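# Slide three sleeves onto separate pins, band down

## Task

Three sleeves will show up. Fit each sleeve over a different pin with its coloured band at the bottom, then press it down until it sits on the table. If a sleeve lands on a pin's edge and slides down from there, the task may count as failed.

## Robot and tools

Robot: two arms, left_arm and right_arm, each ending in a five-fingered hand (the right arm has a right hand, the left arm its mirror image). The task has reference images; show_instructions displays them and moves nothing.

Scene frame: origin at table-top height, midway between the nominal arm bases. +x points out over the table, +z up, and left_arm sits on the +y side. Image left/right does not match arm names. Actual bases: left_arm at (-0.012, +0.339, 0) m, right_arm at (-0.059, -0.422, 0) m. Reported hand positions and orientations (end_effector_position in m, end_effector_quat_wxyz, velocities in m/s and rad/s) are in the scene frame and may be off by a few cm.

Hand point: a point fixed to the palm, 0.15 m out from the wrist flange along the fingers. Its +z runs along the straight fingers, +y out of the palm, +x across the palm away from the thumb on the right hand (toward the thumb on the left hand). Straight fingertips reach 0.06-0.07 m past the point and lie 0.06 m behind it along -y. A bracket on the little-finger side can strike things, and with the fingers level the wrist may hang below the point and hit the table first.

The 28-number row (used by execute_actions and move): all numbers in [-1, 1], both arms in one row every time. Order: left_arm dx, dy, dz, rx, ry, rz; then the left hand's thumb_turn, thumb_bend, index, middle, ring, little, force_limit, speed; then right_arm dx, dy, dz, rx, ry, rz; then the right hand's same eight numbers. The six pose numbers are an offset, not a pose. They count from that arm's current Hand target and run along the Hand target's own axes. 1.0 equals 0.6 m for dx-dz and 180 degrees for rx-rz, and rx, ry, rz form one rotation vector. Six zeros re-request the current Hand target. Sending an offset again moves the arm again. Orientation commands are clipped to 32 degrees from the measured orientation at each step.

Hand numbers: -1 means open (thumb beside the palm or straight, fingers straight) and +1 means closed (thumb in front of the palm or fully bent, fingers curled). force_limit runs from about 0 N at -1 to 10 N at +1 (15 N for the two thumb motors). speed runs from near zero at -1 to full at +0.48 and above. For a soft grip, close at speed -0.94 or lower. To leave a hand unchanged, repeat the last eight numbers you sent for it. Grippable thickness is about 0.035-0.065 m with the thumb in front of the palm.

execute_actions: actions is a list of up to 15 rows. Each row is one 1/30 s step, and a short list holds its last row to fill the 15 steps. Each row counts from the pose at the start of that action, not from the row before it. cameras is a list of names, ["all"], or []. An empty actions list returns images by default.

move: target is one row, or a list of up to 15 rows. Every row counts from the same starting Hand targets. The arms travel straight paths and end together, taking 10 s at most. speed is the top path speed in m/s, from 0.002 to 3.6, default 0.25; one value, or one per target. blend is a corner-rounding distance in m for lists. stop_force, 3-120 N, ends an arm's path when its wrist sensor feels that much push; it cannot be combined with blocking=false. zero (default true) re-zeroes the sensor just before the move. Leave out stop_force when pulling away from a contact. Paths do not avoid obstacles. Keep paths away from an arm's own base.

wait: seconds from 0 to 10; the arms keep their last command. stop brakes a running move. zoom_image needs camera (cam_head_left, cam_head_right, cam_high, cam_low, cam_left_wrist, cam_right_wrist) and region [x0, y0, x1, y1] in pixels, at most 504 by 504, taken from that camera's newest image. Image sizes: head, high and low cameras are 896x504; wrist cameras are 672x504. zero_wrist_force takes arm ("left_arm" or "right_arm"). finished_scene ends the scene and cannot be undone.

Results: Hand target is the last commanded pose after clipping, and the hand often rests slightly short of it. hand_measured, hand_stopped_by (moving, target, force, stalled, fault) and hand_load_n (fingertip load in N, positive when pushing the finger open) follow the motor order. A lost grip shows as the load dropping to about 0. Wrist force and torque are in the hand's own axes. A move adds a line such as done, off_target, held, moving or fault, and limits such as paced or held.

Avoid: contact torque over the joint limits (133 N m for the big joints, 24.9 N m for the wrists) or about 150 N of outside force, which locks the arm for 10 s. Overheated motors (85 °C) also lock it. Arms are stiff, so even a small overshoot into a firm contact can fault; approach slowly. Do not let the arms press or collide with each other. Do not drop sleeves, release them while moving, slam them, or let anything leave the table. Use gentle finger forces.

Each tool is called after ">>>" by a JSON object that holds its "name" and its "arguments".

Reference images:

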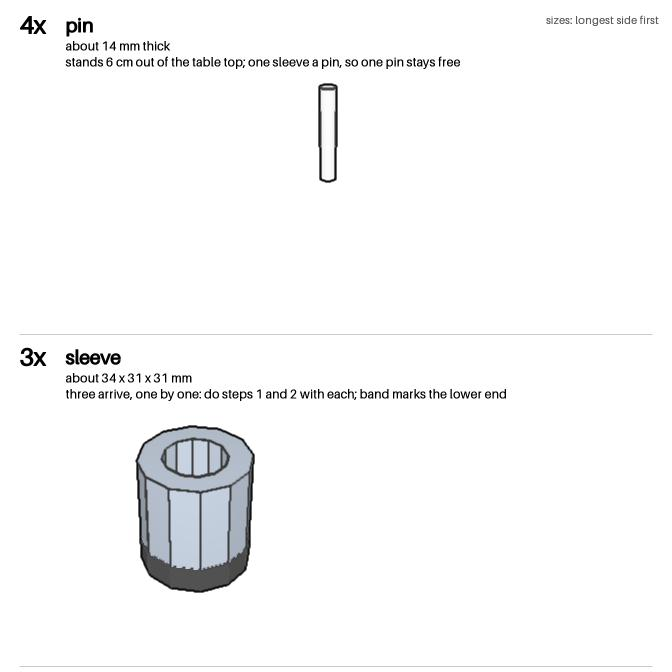

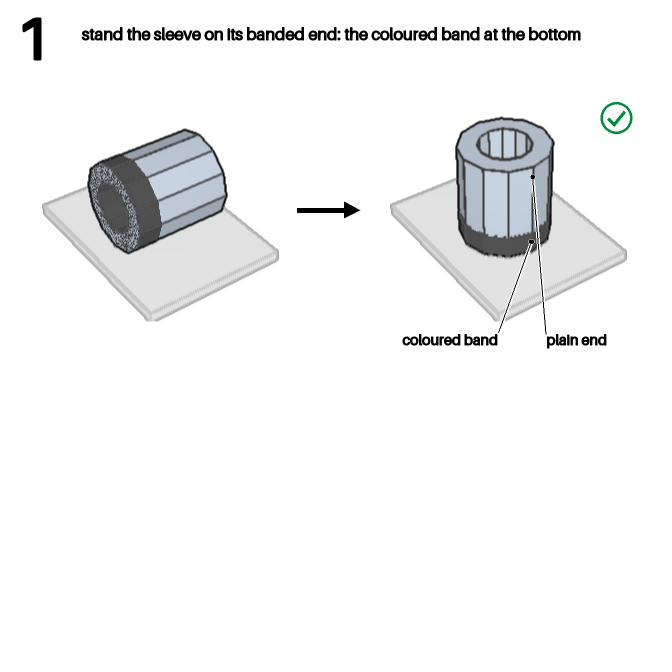

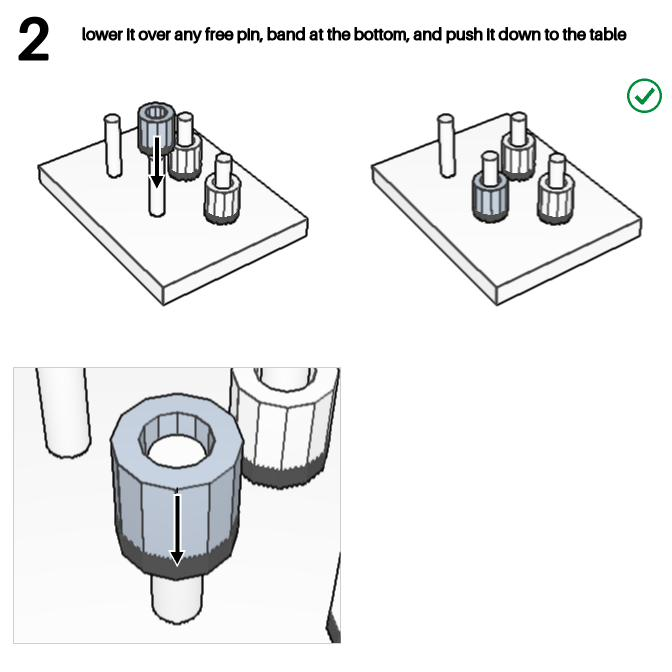

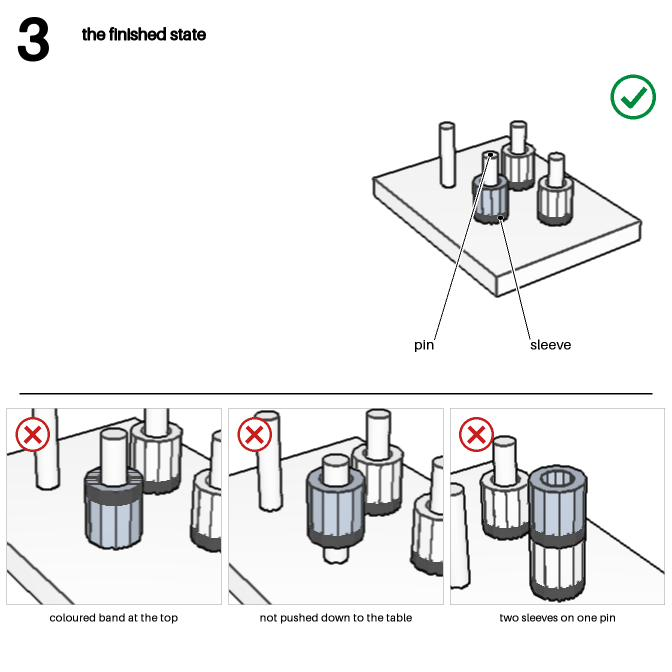

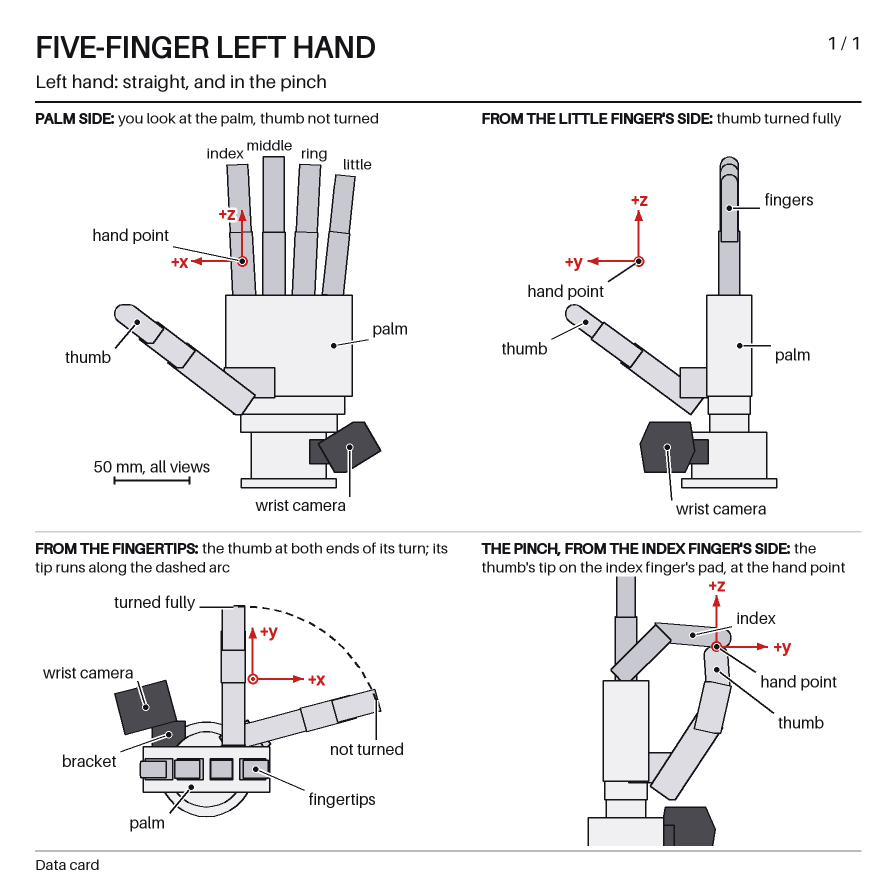

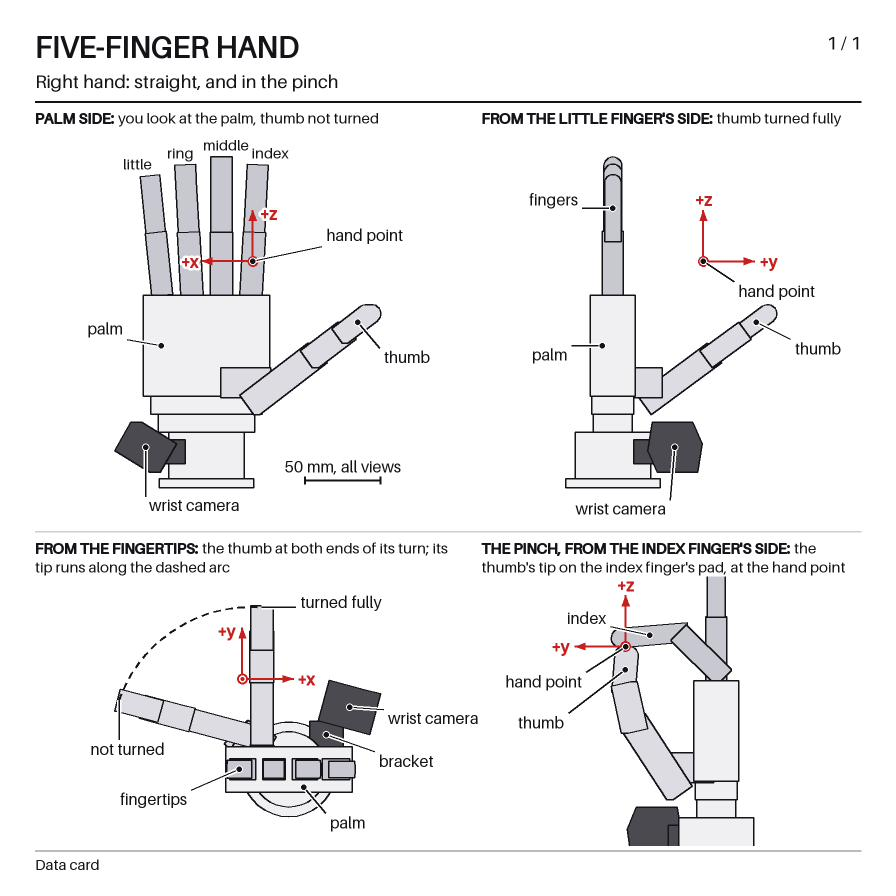

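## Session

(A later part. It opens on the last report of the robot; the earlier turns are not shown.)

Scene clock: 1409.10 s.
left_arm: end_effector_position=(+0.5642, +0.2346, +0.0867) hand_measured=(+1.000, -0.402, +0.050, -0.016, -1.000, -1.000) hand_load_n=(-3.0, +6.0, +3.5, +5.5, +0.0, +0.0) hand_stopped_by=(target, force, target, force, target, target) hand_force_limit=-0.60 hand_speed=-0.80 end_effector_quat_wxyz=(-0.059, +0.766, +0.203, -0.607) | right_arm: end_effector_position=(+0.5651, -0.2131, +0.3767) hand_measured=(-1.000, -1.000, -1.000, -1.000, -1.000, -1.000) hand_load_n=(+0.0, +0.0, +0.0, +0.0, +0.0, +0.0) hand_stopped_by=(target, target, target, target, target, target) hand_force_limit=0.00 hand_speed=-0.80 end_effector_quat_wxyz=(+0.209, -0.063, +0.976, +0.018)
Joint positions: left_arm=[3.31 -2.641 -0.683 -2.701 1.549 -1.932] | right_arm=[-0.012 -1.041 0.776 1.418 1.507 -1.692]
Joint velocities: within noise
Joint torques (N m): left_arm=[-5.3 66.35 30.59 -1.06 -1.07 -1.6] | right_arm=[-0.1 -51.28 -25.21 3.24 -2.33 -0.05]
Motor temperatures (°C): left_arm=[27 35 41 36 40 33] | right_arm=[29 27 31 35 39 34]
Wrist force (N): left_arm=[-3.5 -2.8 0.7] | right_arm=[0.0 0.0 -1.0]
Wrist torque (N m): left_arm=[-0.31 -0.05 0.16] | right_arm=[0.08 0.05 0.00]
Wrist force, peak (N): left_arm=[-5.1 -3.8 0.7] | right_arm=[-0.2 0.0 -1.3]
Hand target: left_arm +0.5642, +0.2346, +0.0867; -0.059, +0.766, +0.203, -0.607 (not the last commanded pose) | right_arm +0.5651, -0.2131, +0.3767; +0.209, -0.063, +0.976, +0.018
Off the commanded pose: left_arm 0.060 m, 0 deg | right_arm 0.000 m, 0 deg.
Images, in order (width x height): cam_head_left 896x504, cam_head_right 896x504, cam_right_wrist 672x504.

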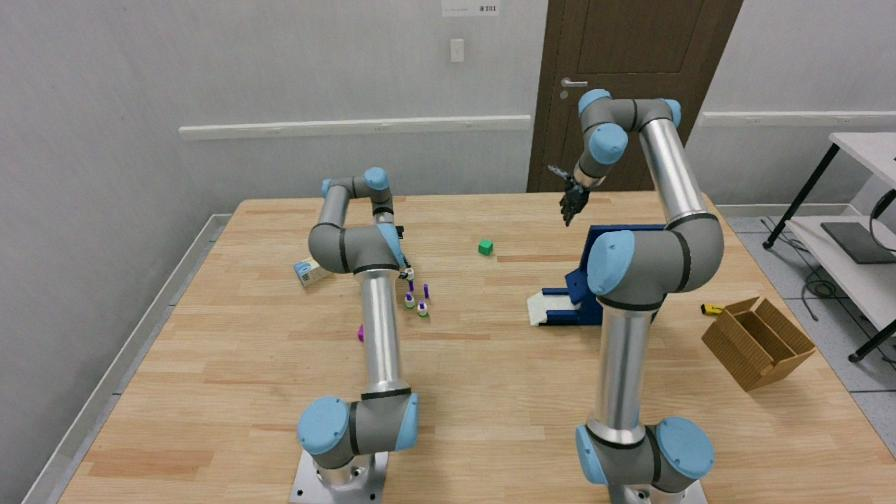

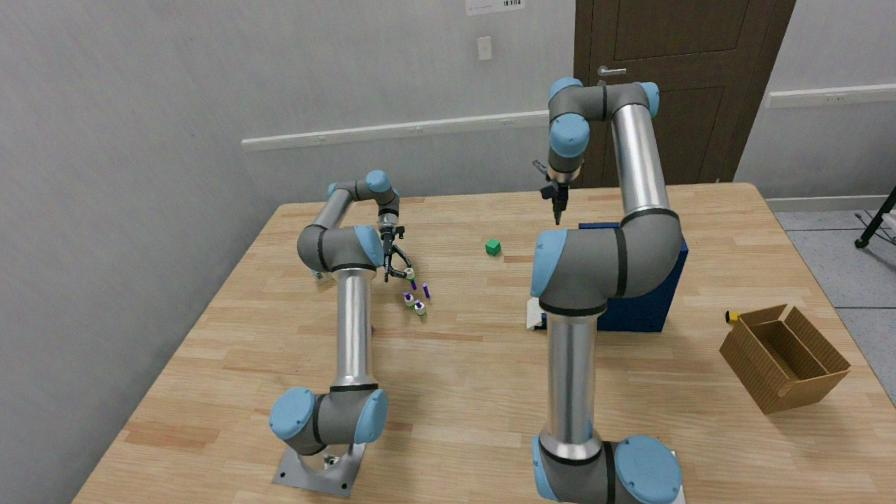

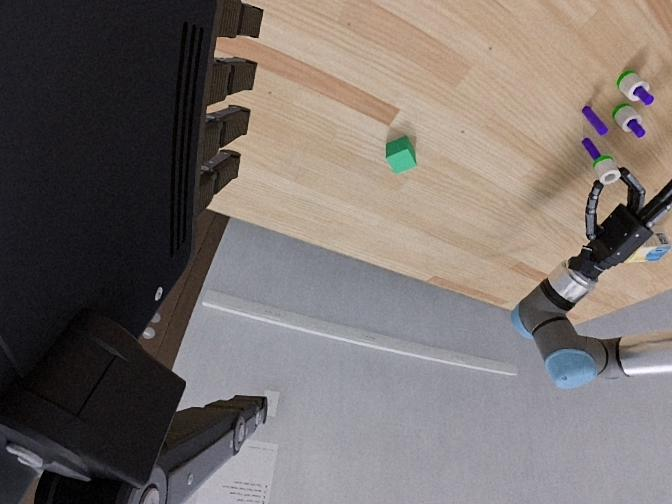

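>>> {"name": "move", "arguments": {"target": [[-0.0030,-0.0011,-0.0008,0,0,0,1,0.0,0.05,0.15,-1,-1,-0.6,-0.8,0,0,0,0,0,0,-1,-1,-1,-1,-1,-1,0.0,-0.8],[-0.00452,0.00117,-0.0051,-0.0082,0.0141,0.0106,1,0.0,0.05,0.15,-1,-1,-0.6,-0.8,0,0,0,0,0,0,-1,-1,-1,-1,-1,-1,0.0,-0.8]], "speed": [0.02,0.04], "blend": [0.001,0], "cameras": ["cam_right_wrist","cam_head_right","cam_head_left","cam_low"]}}

>>> {"name": "zoom_image", "arguments": {"camera": "cam_right_wrist", "region": [570, 130, 630, 190]}}

>>> {"name": "zoom_image", "arguments": {"camera": "cam_head_right", "region": [395, 260, 435, 300]}}

>>> {"name": "zoom_image", "arguments": {"camera": "cam_low", "region": [447, 290, 477, 345]}}

>>> {"name": "zoom_image", "arguments": {"camera": "cam_right_wrist", "region": [572, 66, 662, 192]}}

Scene clock: 1432.53 s.
left_arm: end_effector_position=(+0.5668, +0.2334, +0.0898) hand_measured=(+1.000, -0.402, +0.050, -0.016, -1.000, -1.000) hand_load_n=(-0.5, +7.0, +4.0, +5.0, +0.0, +0.0) hand_stopped_by=(target, force, target, force, target, target) hand_force_limit=-0.60 hand_speed=-0.80 end_effector_quat_wxyz=(-0.043, +0.783, +0.197, -0.588) end_effector_velocity=(+0.000, +0.000, +0.001) end_effector_angular_velocity=(+0.004, +0.004, +0.002) | right_arm: end_effector_position=(+0.5651, -0.2131, +0.3767) hand_measured=(-1.000, -1.000, -1.000, -1.000, -1.000, -1.000) hand_load_n=(+0.0, +0.0, +0.0, +0.0, +0.0, +0.0) hand_stopped_by=(target, target, target, target, target, target) hand_force_limit=0.00 hand_speed=-0.80 end_effector_quat_wxyz=(+0.209, -0.063, +0.976, +0.018)
Joint positions: left_arm=[3.313 -2.602 -0.731 -2.642 1.543 -1.899] | right_arm=[-0.012 -1.041 0.776 1.418 1.507 -1.692]
Joint velocities: left_arm=[0 -0.002 0.005 -0.006 0 -0.005] | right_arm=[within noise]
Joint torques (N m): left_arm=[5.29 45.93 28.66 -3.55 -0.44 -2.19] | right_arm=[0.15 -51.64 -25.41 3.32 -2.35 -0.17]
Wrist force (N): left_arm=[-0.7 -0.9 1.7] | right_arm=[-0.1 -0.1 -1.0]
Wrist torque (N m): left_arm=[-0.25 -0.02 -0.04] | right_arm=[0.05 0.06 -0.01]
Wrist force, peak (N): left_arm=[-5.1 -3.8 0.6] | right_arm=[-0.2 -0.2 -1.3]
Hand target: left_arm +0.5668, +0.2334, +0.0897; -0.044, +0.783, +0.197, -0.589 | right_arm +0.5651, -0.2131, +0.3767; +0.209, -0.063, +0.976, +0.018
Off the commanded pose: left_arm 0.000 m, 0 deg | right_arm 0.000 m, 0 deg.
move: done
Images, in order (width x height): cam_head_left 896x504, cam_head_right 896x504, cam_low 896x504, cam_right_wrist 672x504.

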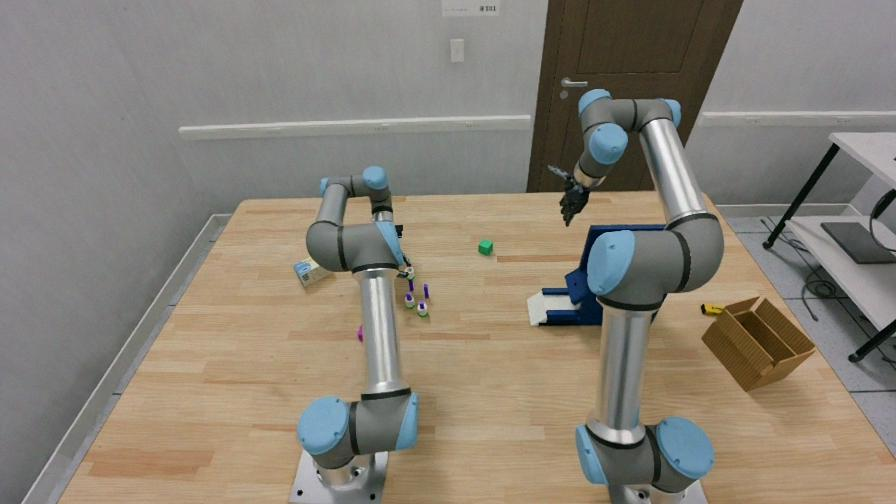

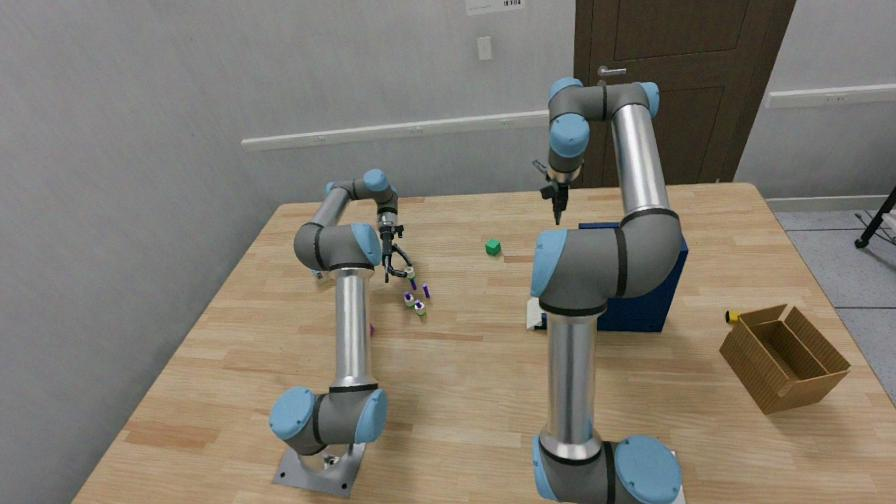

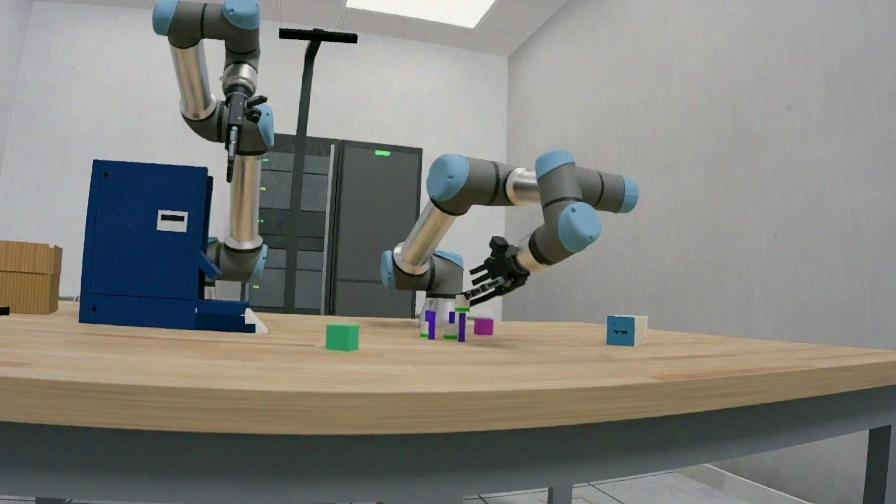

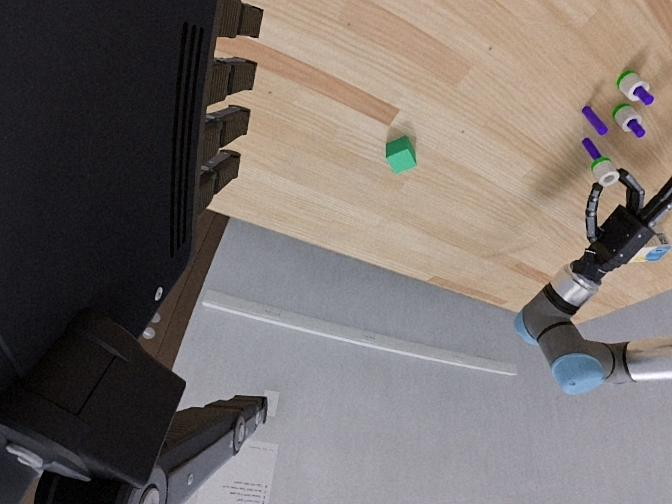

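Scaled by 8.400 from the camera's 672x504 image, which has a finer 960x720 frame.

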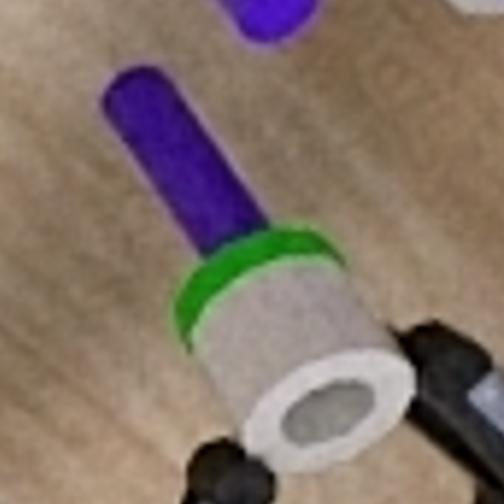

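Scaled by 12.600 from the camera's 896x504 image, which has a finer 1280x720 frame.

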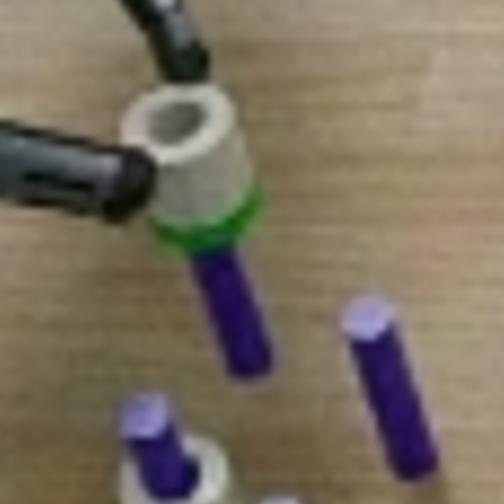

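Scaled by 9.164 from the camera's 896x504 image, which has a finer 1280x720 frame.

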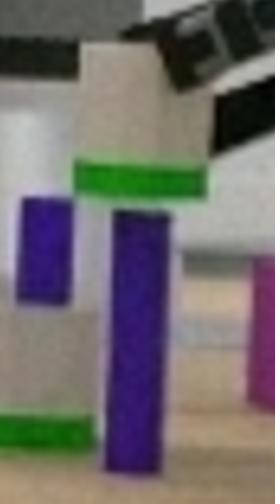

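Scaled by 4.000 from the camera's 672x504 image, which has a finer 960x720 frame.

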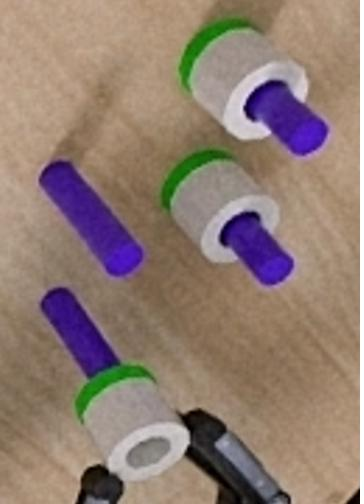

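>>> {"name": "move", "arguments": {"target": [[0.01206,0.0040,0.00404,0,0,0,1,0.0,0.05,0.15,-1,-1,-0.6,-0.8,0,0,0,0,0,0,-1,-1,-1,-1,-1,-1,0.0,-0.8],[0.09346,0.03103,0.03128,0,0,0,1,0.0,0.05,0.15,-1,-1,-0.6,-0.8,0,0,0,0,0,0,-1,-1,-1,-1,-1,-1,0.0,-0.8]], "speed": [0.01,0.02], "stop_force": 4, "cameras": ["cam_right_wrist","cam_left_wrist","cam_low"]}}

>>> {"name": "zoom_image", "arguments": {"camera": "cam_low", "region": [447, 290, 477, 345]}}

>>> {"name": "zoom_image", "arguments": {"camera": "cam_left_wrist", "region": [210, 100, 370, 300]}}

>>> {"name": "zoom_image", "arguments": {"camera": "cam_right_wrist", "region": [570, 130, 630, 190]}}

Scene clock: 1442.07 s.
left_arm: end_effector_position=(+0.5668, +0.2334, +0.0866) hand_measured=(+1.000, -0.402, +0.050, -0.016, -1.000, -1.000) hand_load_n=(-1.5, +7.0, +3.5, +4.5, +0.0, +0.0) hand_stopped_by=(target, force, target, force, target, target) hand_force_limit=-0.60 hand_speed=-0.80 end_effector_quat_wxyz=(-0.044, +0.783, +0.197, -0.589) | right_arm: end_effector_position=(+0.5651, -0.2131, +0.3767) hand_measured=(-1.000, -1.000, -1.000, -1.000, -1.000, -1.000) hand_load_n=(+0.0, +0.0, +0.0, +0.0, +0.0, +0.0) hand_stopped_by=(target, target, target, target, target, target) hand_force_limit=0.00 hand_speed=-0.80 end_effector_quat_wxyz=(+0.209, -0.063, +0.976, +0.018)
Joint positions: left_arm=[3.313 -2.604 -0.734 -2.636 1.543 -1.9] | right_arm=[-0.012 -1.041 0.776 1.418 1.507 -1.692]
Joint torques (N m): left_arm=[-2.24 67.97 29.58 -2.29 1.03 -1.93] | right_arm=[-0.32 -50.77 -24.7 3.32 -2.36 -0.16]
Wrist force (N): left_arm=[-6.1 -2.9 0.3] | right_arm=[-0.1 0.1 -1.1]
Wrist torque (N m): left_arm=[-0.26 -0.07 0.05] | right_arm=[0.08 0.06 0.00]
Wrist force, peak (N): left_arm=[-10.6 -4.7 -1.0] | right_arm=[0.1 0.1 -1.3]
Hand target: left_arm +0.5668, +0.2334, +0.0866; -0.044, +0.783, +0.197, -0.589 (not the last commanded pose) | right_arm +0.5651, -0.2131, +0.3767; +0.209, -0.063, +0.976, +0.018
Off the commanded pose: left_arm 0.059 m, 0 deg | right_arm 0.000 m, 0 deg.
move: contact (left_arm); path passed 0 of 2 targets
Images, in order (width x height): cam_low 896x504, cam_left_wrist 672x504, cam_right_wrist 672x504.

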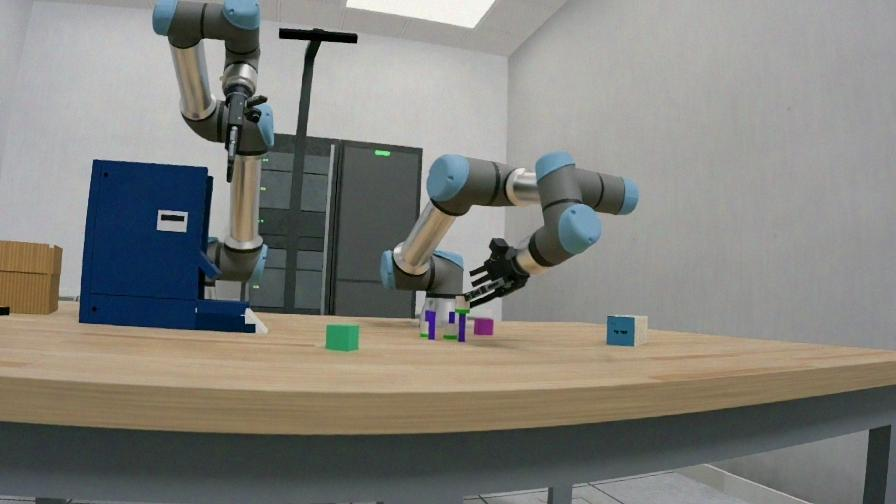

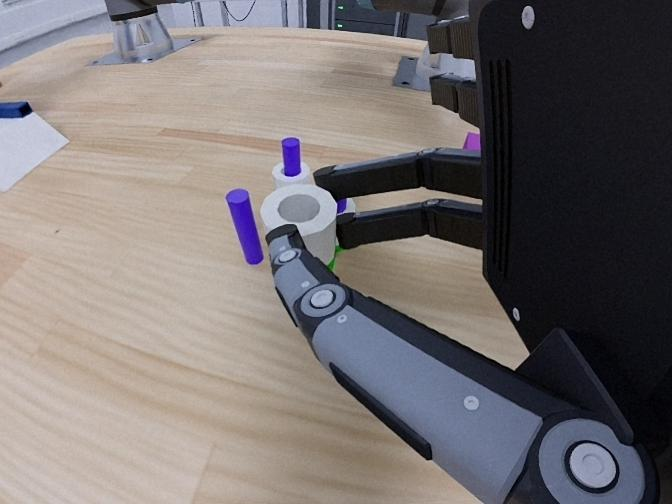

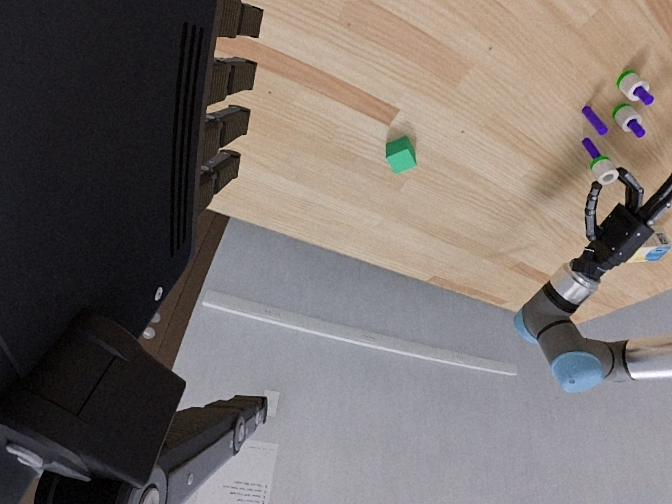

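Scaled by 9.164 from the camera's 896x504 image, which has a finer 1280x720 frame.

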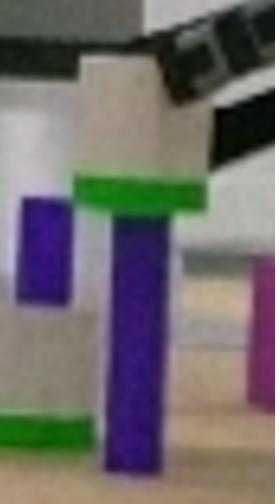

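Scaled by 2.520 from the camera's 672x504 image, which has a finer 960x720 frame.

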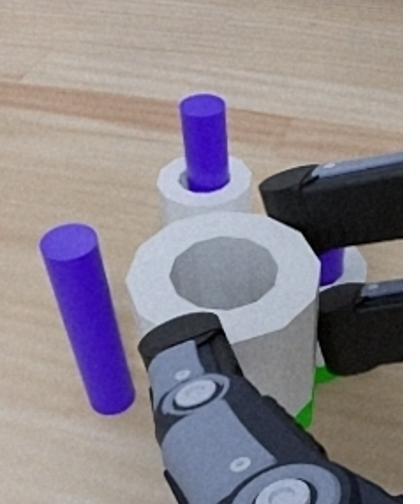

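Scaled by 8.400 from the camera's 672x504 image, which has a finer 960x720 frame.

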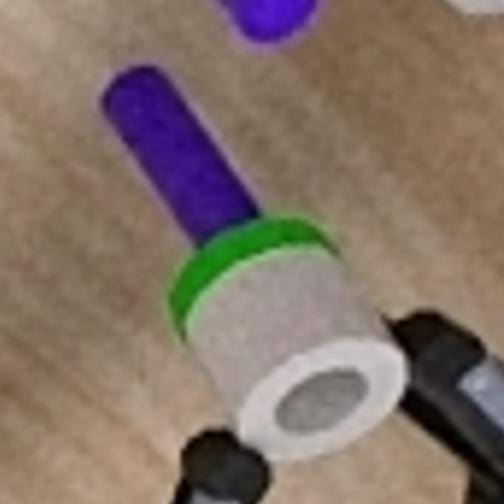

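>>> {"name": "execute_actions", "arguments": {"actions": [], "cameras": ["cam_right_wrist","cam_head_left","cam_head_right","cam_high","cam_low"]}}

>>> {"name": "zoom_image", "arguments": {"camera": "cam_right_wrist", "region": [580, 135, 620, 185]}}

>>> {"name": "zoom_image", "arguments": {"camera": "cam_head_right", "region": [400, 262, 430, 297]}}

>>> {"name": "zoom_image", "arguments": {"camera": "cam_head_left", "region": [395, 262, 430, 302]}}

>>> {"name": "zoom_image", "arguments": {"camera": "cam_high", "region": [480, 310, 515, 345]}}

Scene clock: 1462.67 s.
left_arm: end_effector_position=(+0.5668, +0.2334, +0.0866) hand_measured=(+1.000, -0.402, +0.050, -0.016, -1.000, -1.000) hand_load_n=(-1.5, +7.0, +3.5, +5.0, +0.0, +0.0) hand_stopped_by=(target, force, target, force, target, target) hand_force_limit=-0.60 hand_speed=-0.80 end_effector_quat_wxyz=(-0.044, +0.783, +0.197, -0.589) | right_arm: end_effector_position=(+0.5651, -0.2131, +0.3767) hand_measured=(-1.000, -1.000, -1.000, -1.000, -1.000, -1.000) hand_load_n=(+0.0, +0.0, +0.0, +0.5, +0.0, +0.0) hand_stopped_by=(target, target, target, target, target, target) hand_force_limit=0.00 hand_speed=-0.80 end_effector_quat_wxyz=(+0.209, -0.063, +0.976, +0.018)
Joint positions: left_arm=[3.313 -2.604 -0.734 -2.636 1.543 -1.9] | right_arm=[-0.012 -1.041 0.776 1.418 1.507 -1.692]
Joint velocities: within noise
Joint torques (N m): left_arm=[-0.17 66.17 29.44 -2.41 1.1 -1.33] | right_arm=[0.23 -51.77 -24.69 3.31 -2.34 -0.13]
Motor temperatures (°C): left_arm=[26 35 41 36 40 33] | right_arm=[29 27 31 35 39 34]
Wrist force (N): left_arm=[-5.1 -2.5 0.4] | right_arm=[-0.1 -0.1 -1.0]
Wrist torque (N m): left_arm=[-0.28 -0.08 0.05] | right_arm=[0.07 0.07 -0.01]
Wrist force, peak (N): left_arm=[-6.3 -3.2 0.1] | right_arm=[0.0 0.0 -1.5]
Hand target: left_arm +0.5668, +0.2334, +0.0866; -0.044, +0.783, +0.197, -0.589 (not the last commanded pose) | right_arm +0.5651, -0.2131, +0.3767; +0.209, -0.063, +0.976, +0.018
Off the commanded pose: left_arm 0.059 m, 0 deg | right_arm 0.000 m, 0 deg.
Images, in order (width x height): cam_head_left 896x504, cam_head_right 896x504, cam_high 896x504, cam_low 896x504, cam_right_wrist 672x504.

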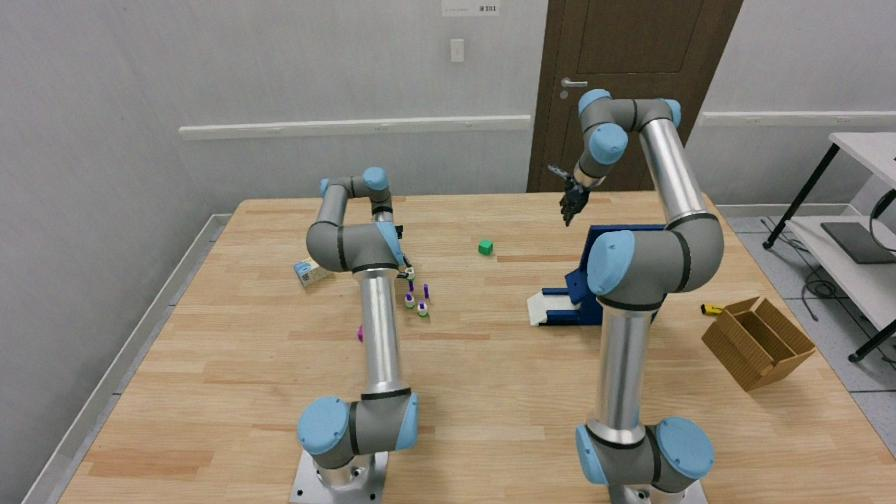

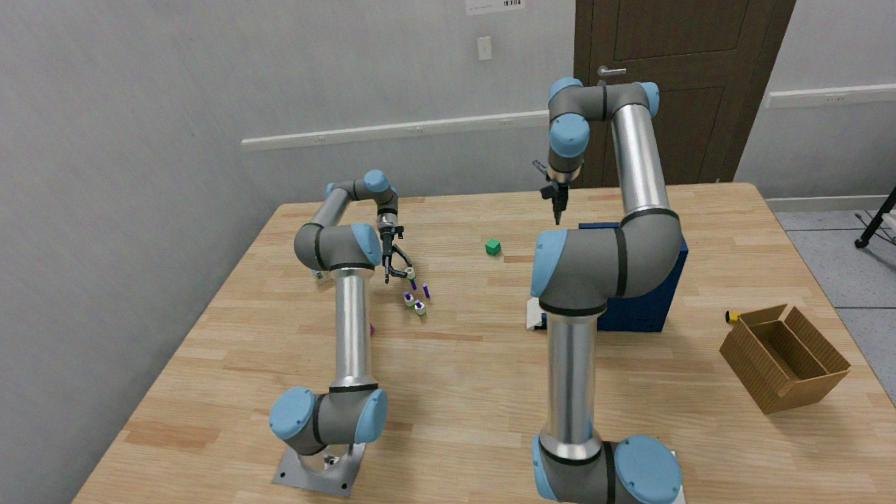

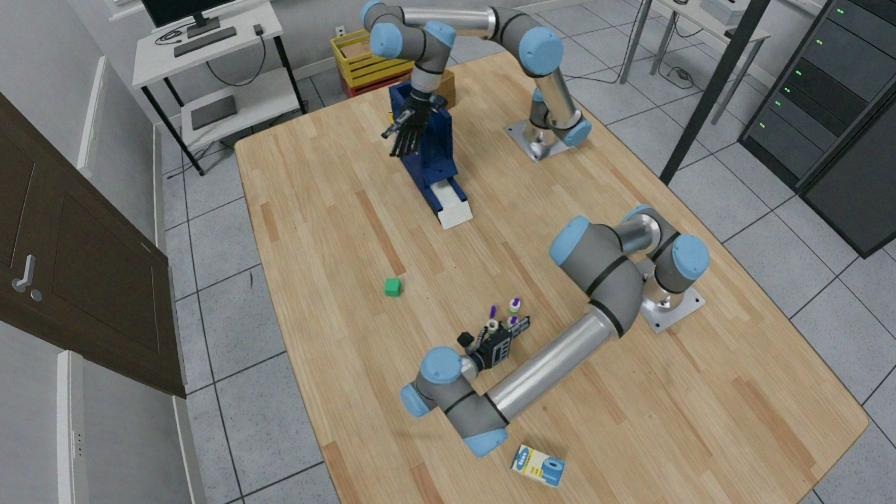

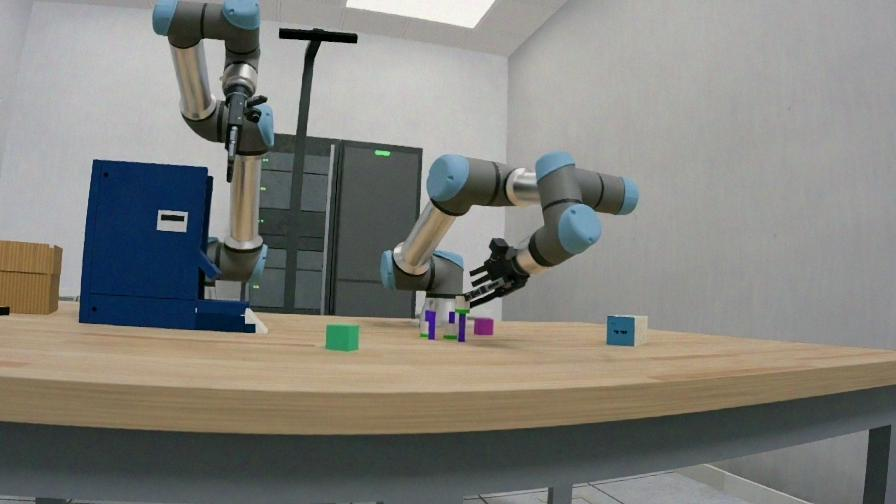

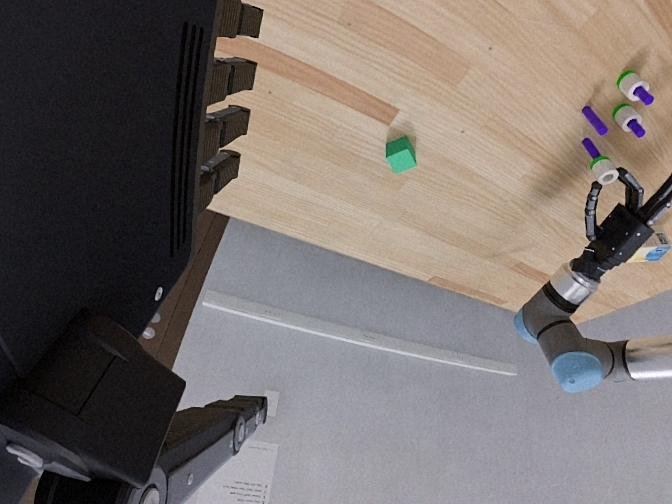

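Scaled by 10.080 from the camera's 672x504 image, which has a finer 960x720 frame.

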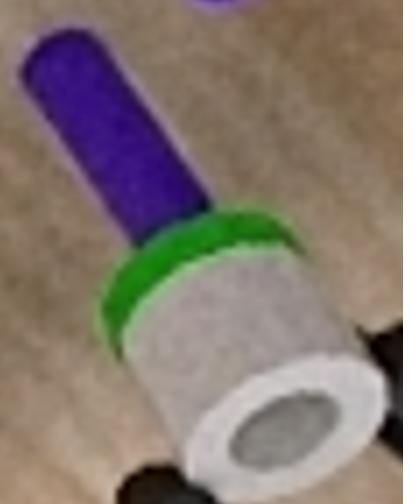

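Scaled by 14.400 from the camera's 896x504 image, which has a finer 1280x720 frame.

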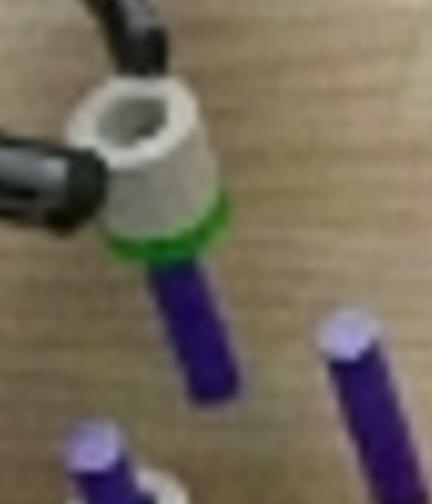

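Scaled by 12.600 from the camera's 896x504 image, which has a finer 1280x720 frame.

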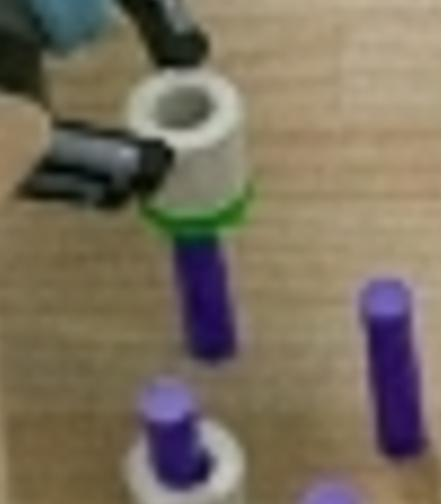

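Scaled by 14.400 from the camera's 896x504 image, which has a finer 1280x720 frame.

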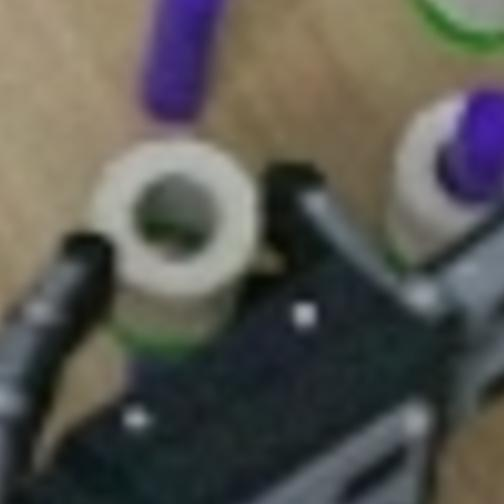

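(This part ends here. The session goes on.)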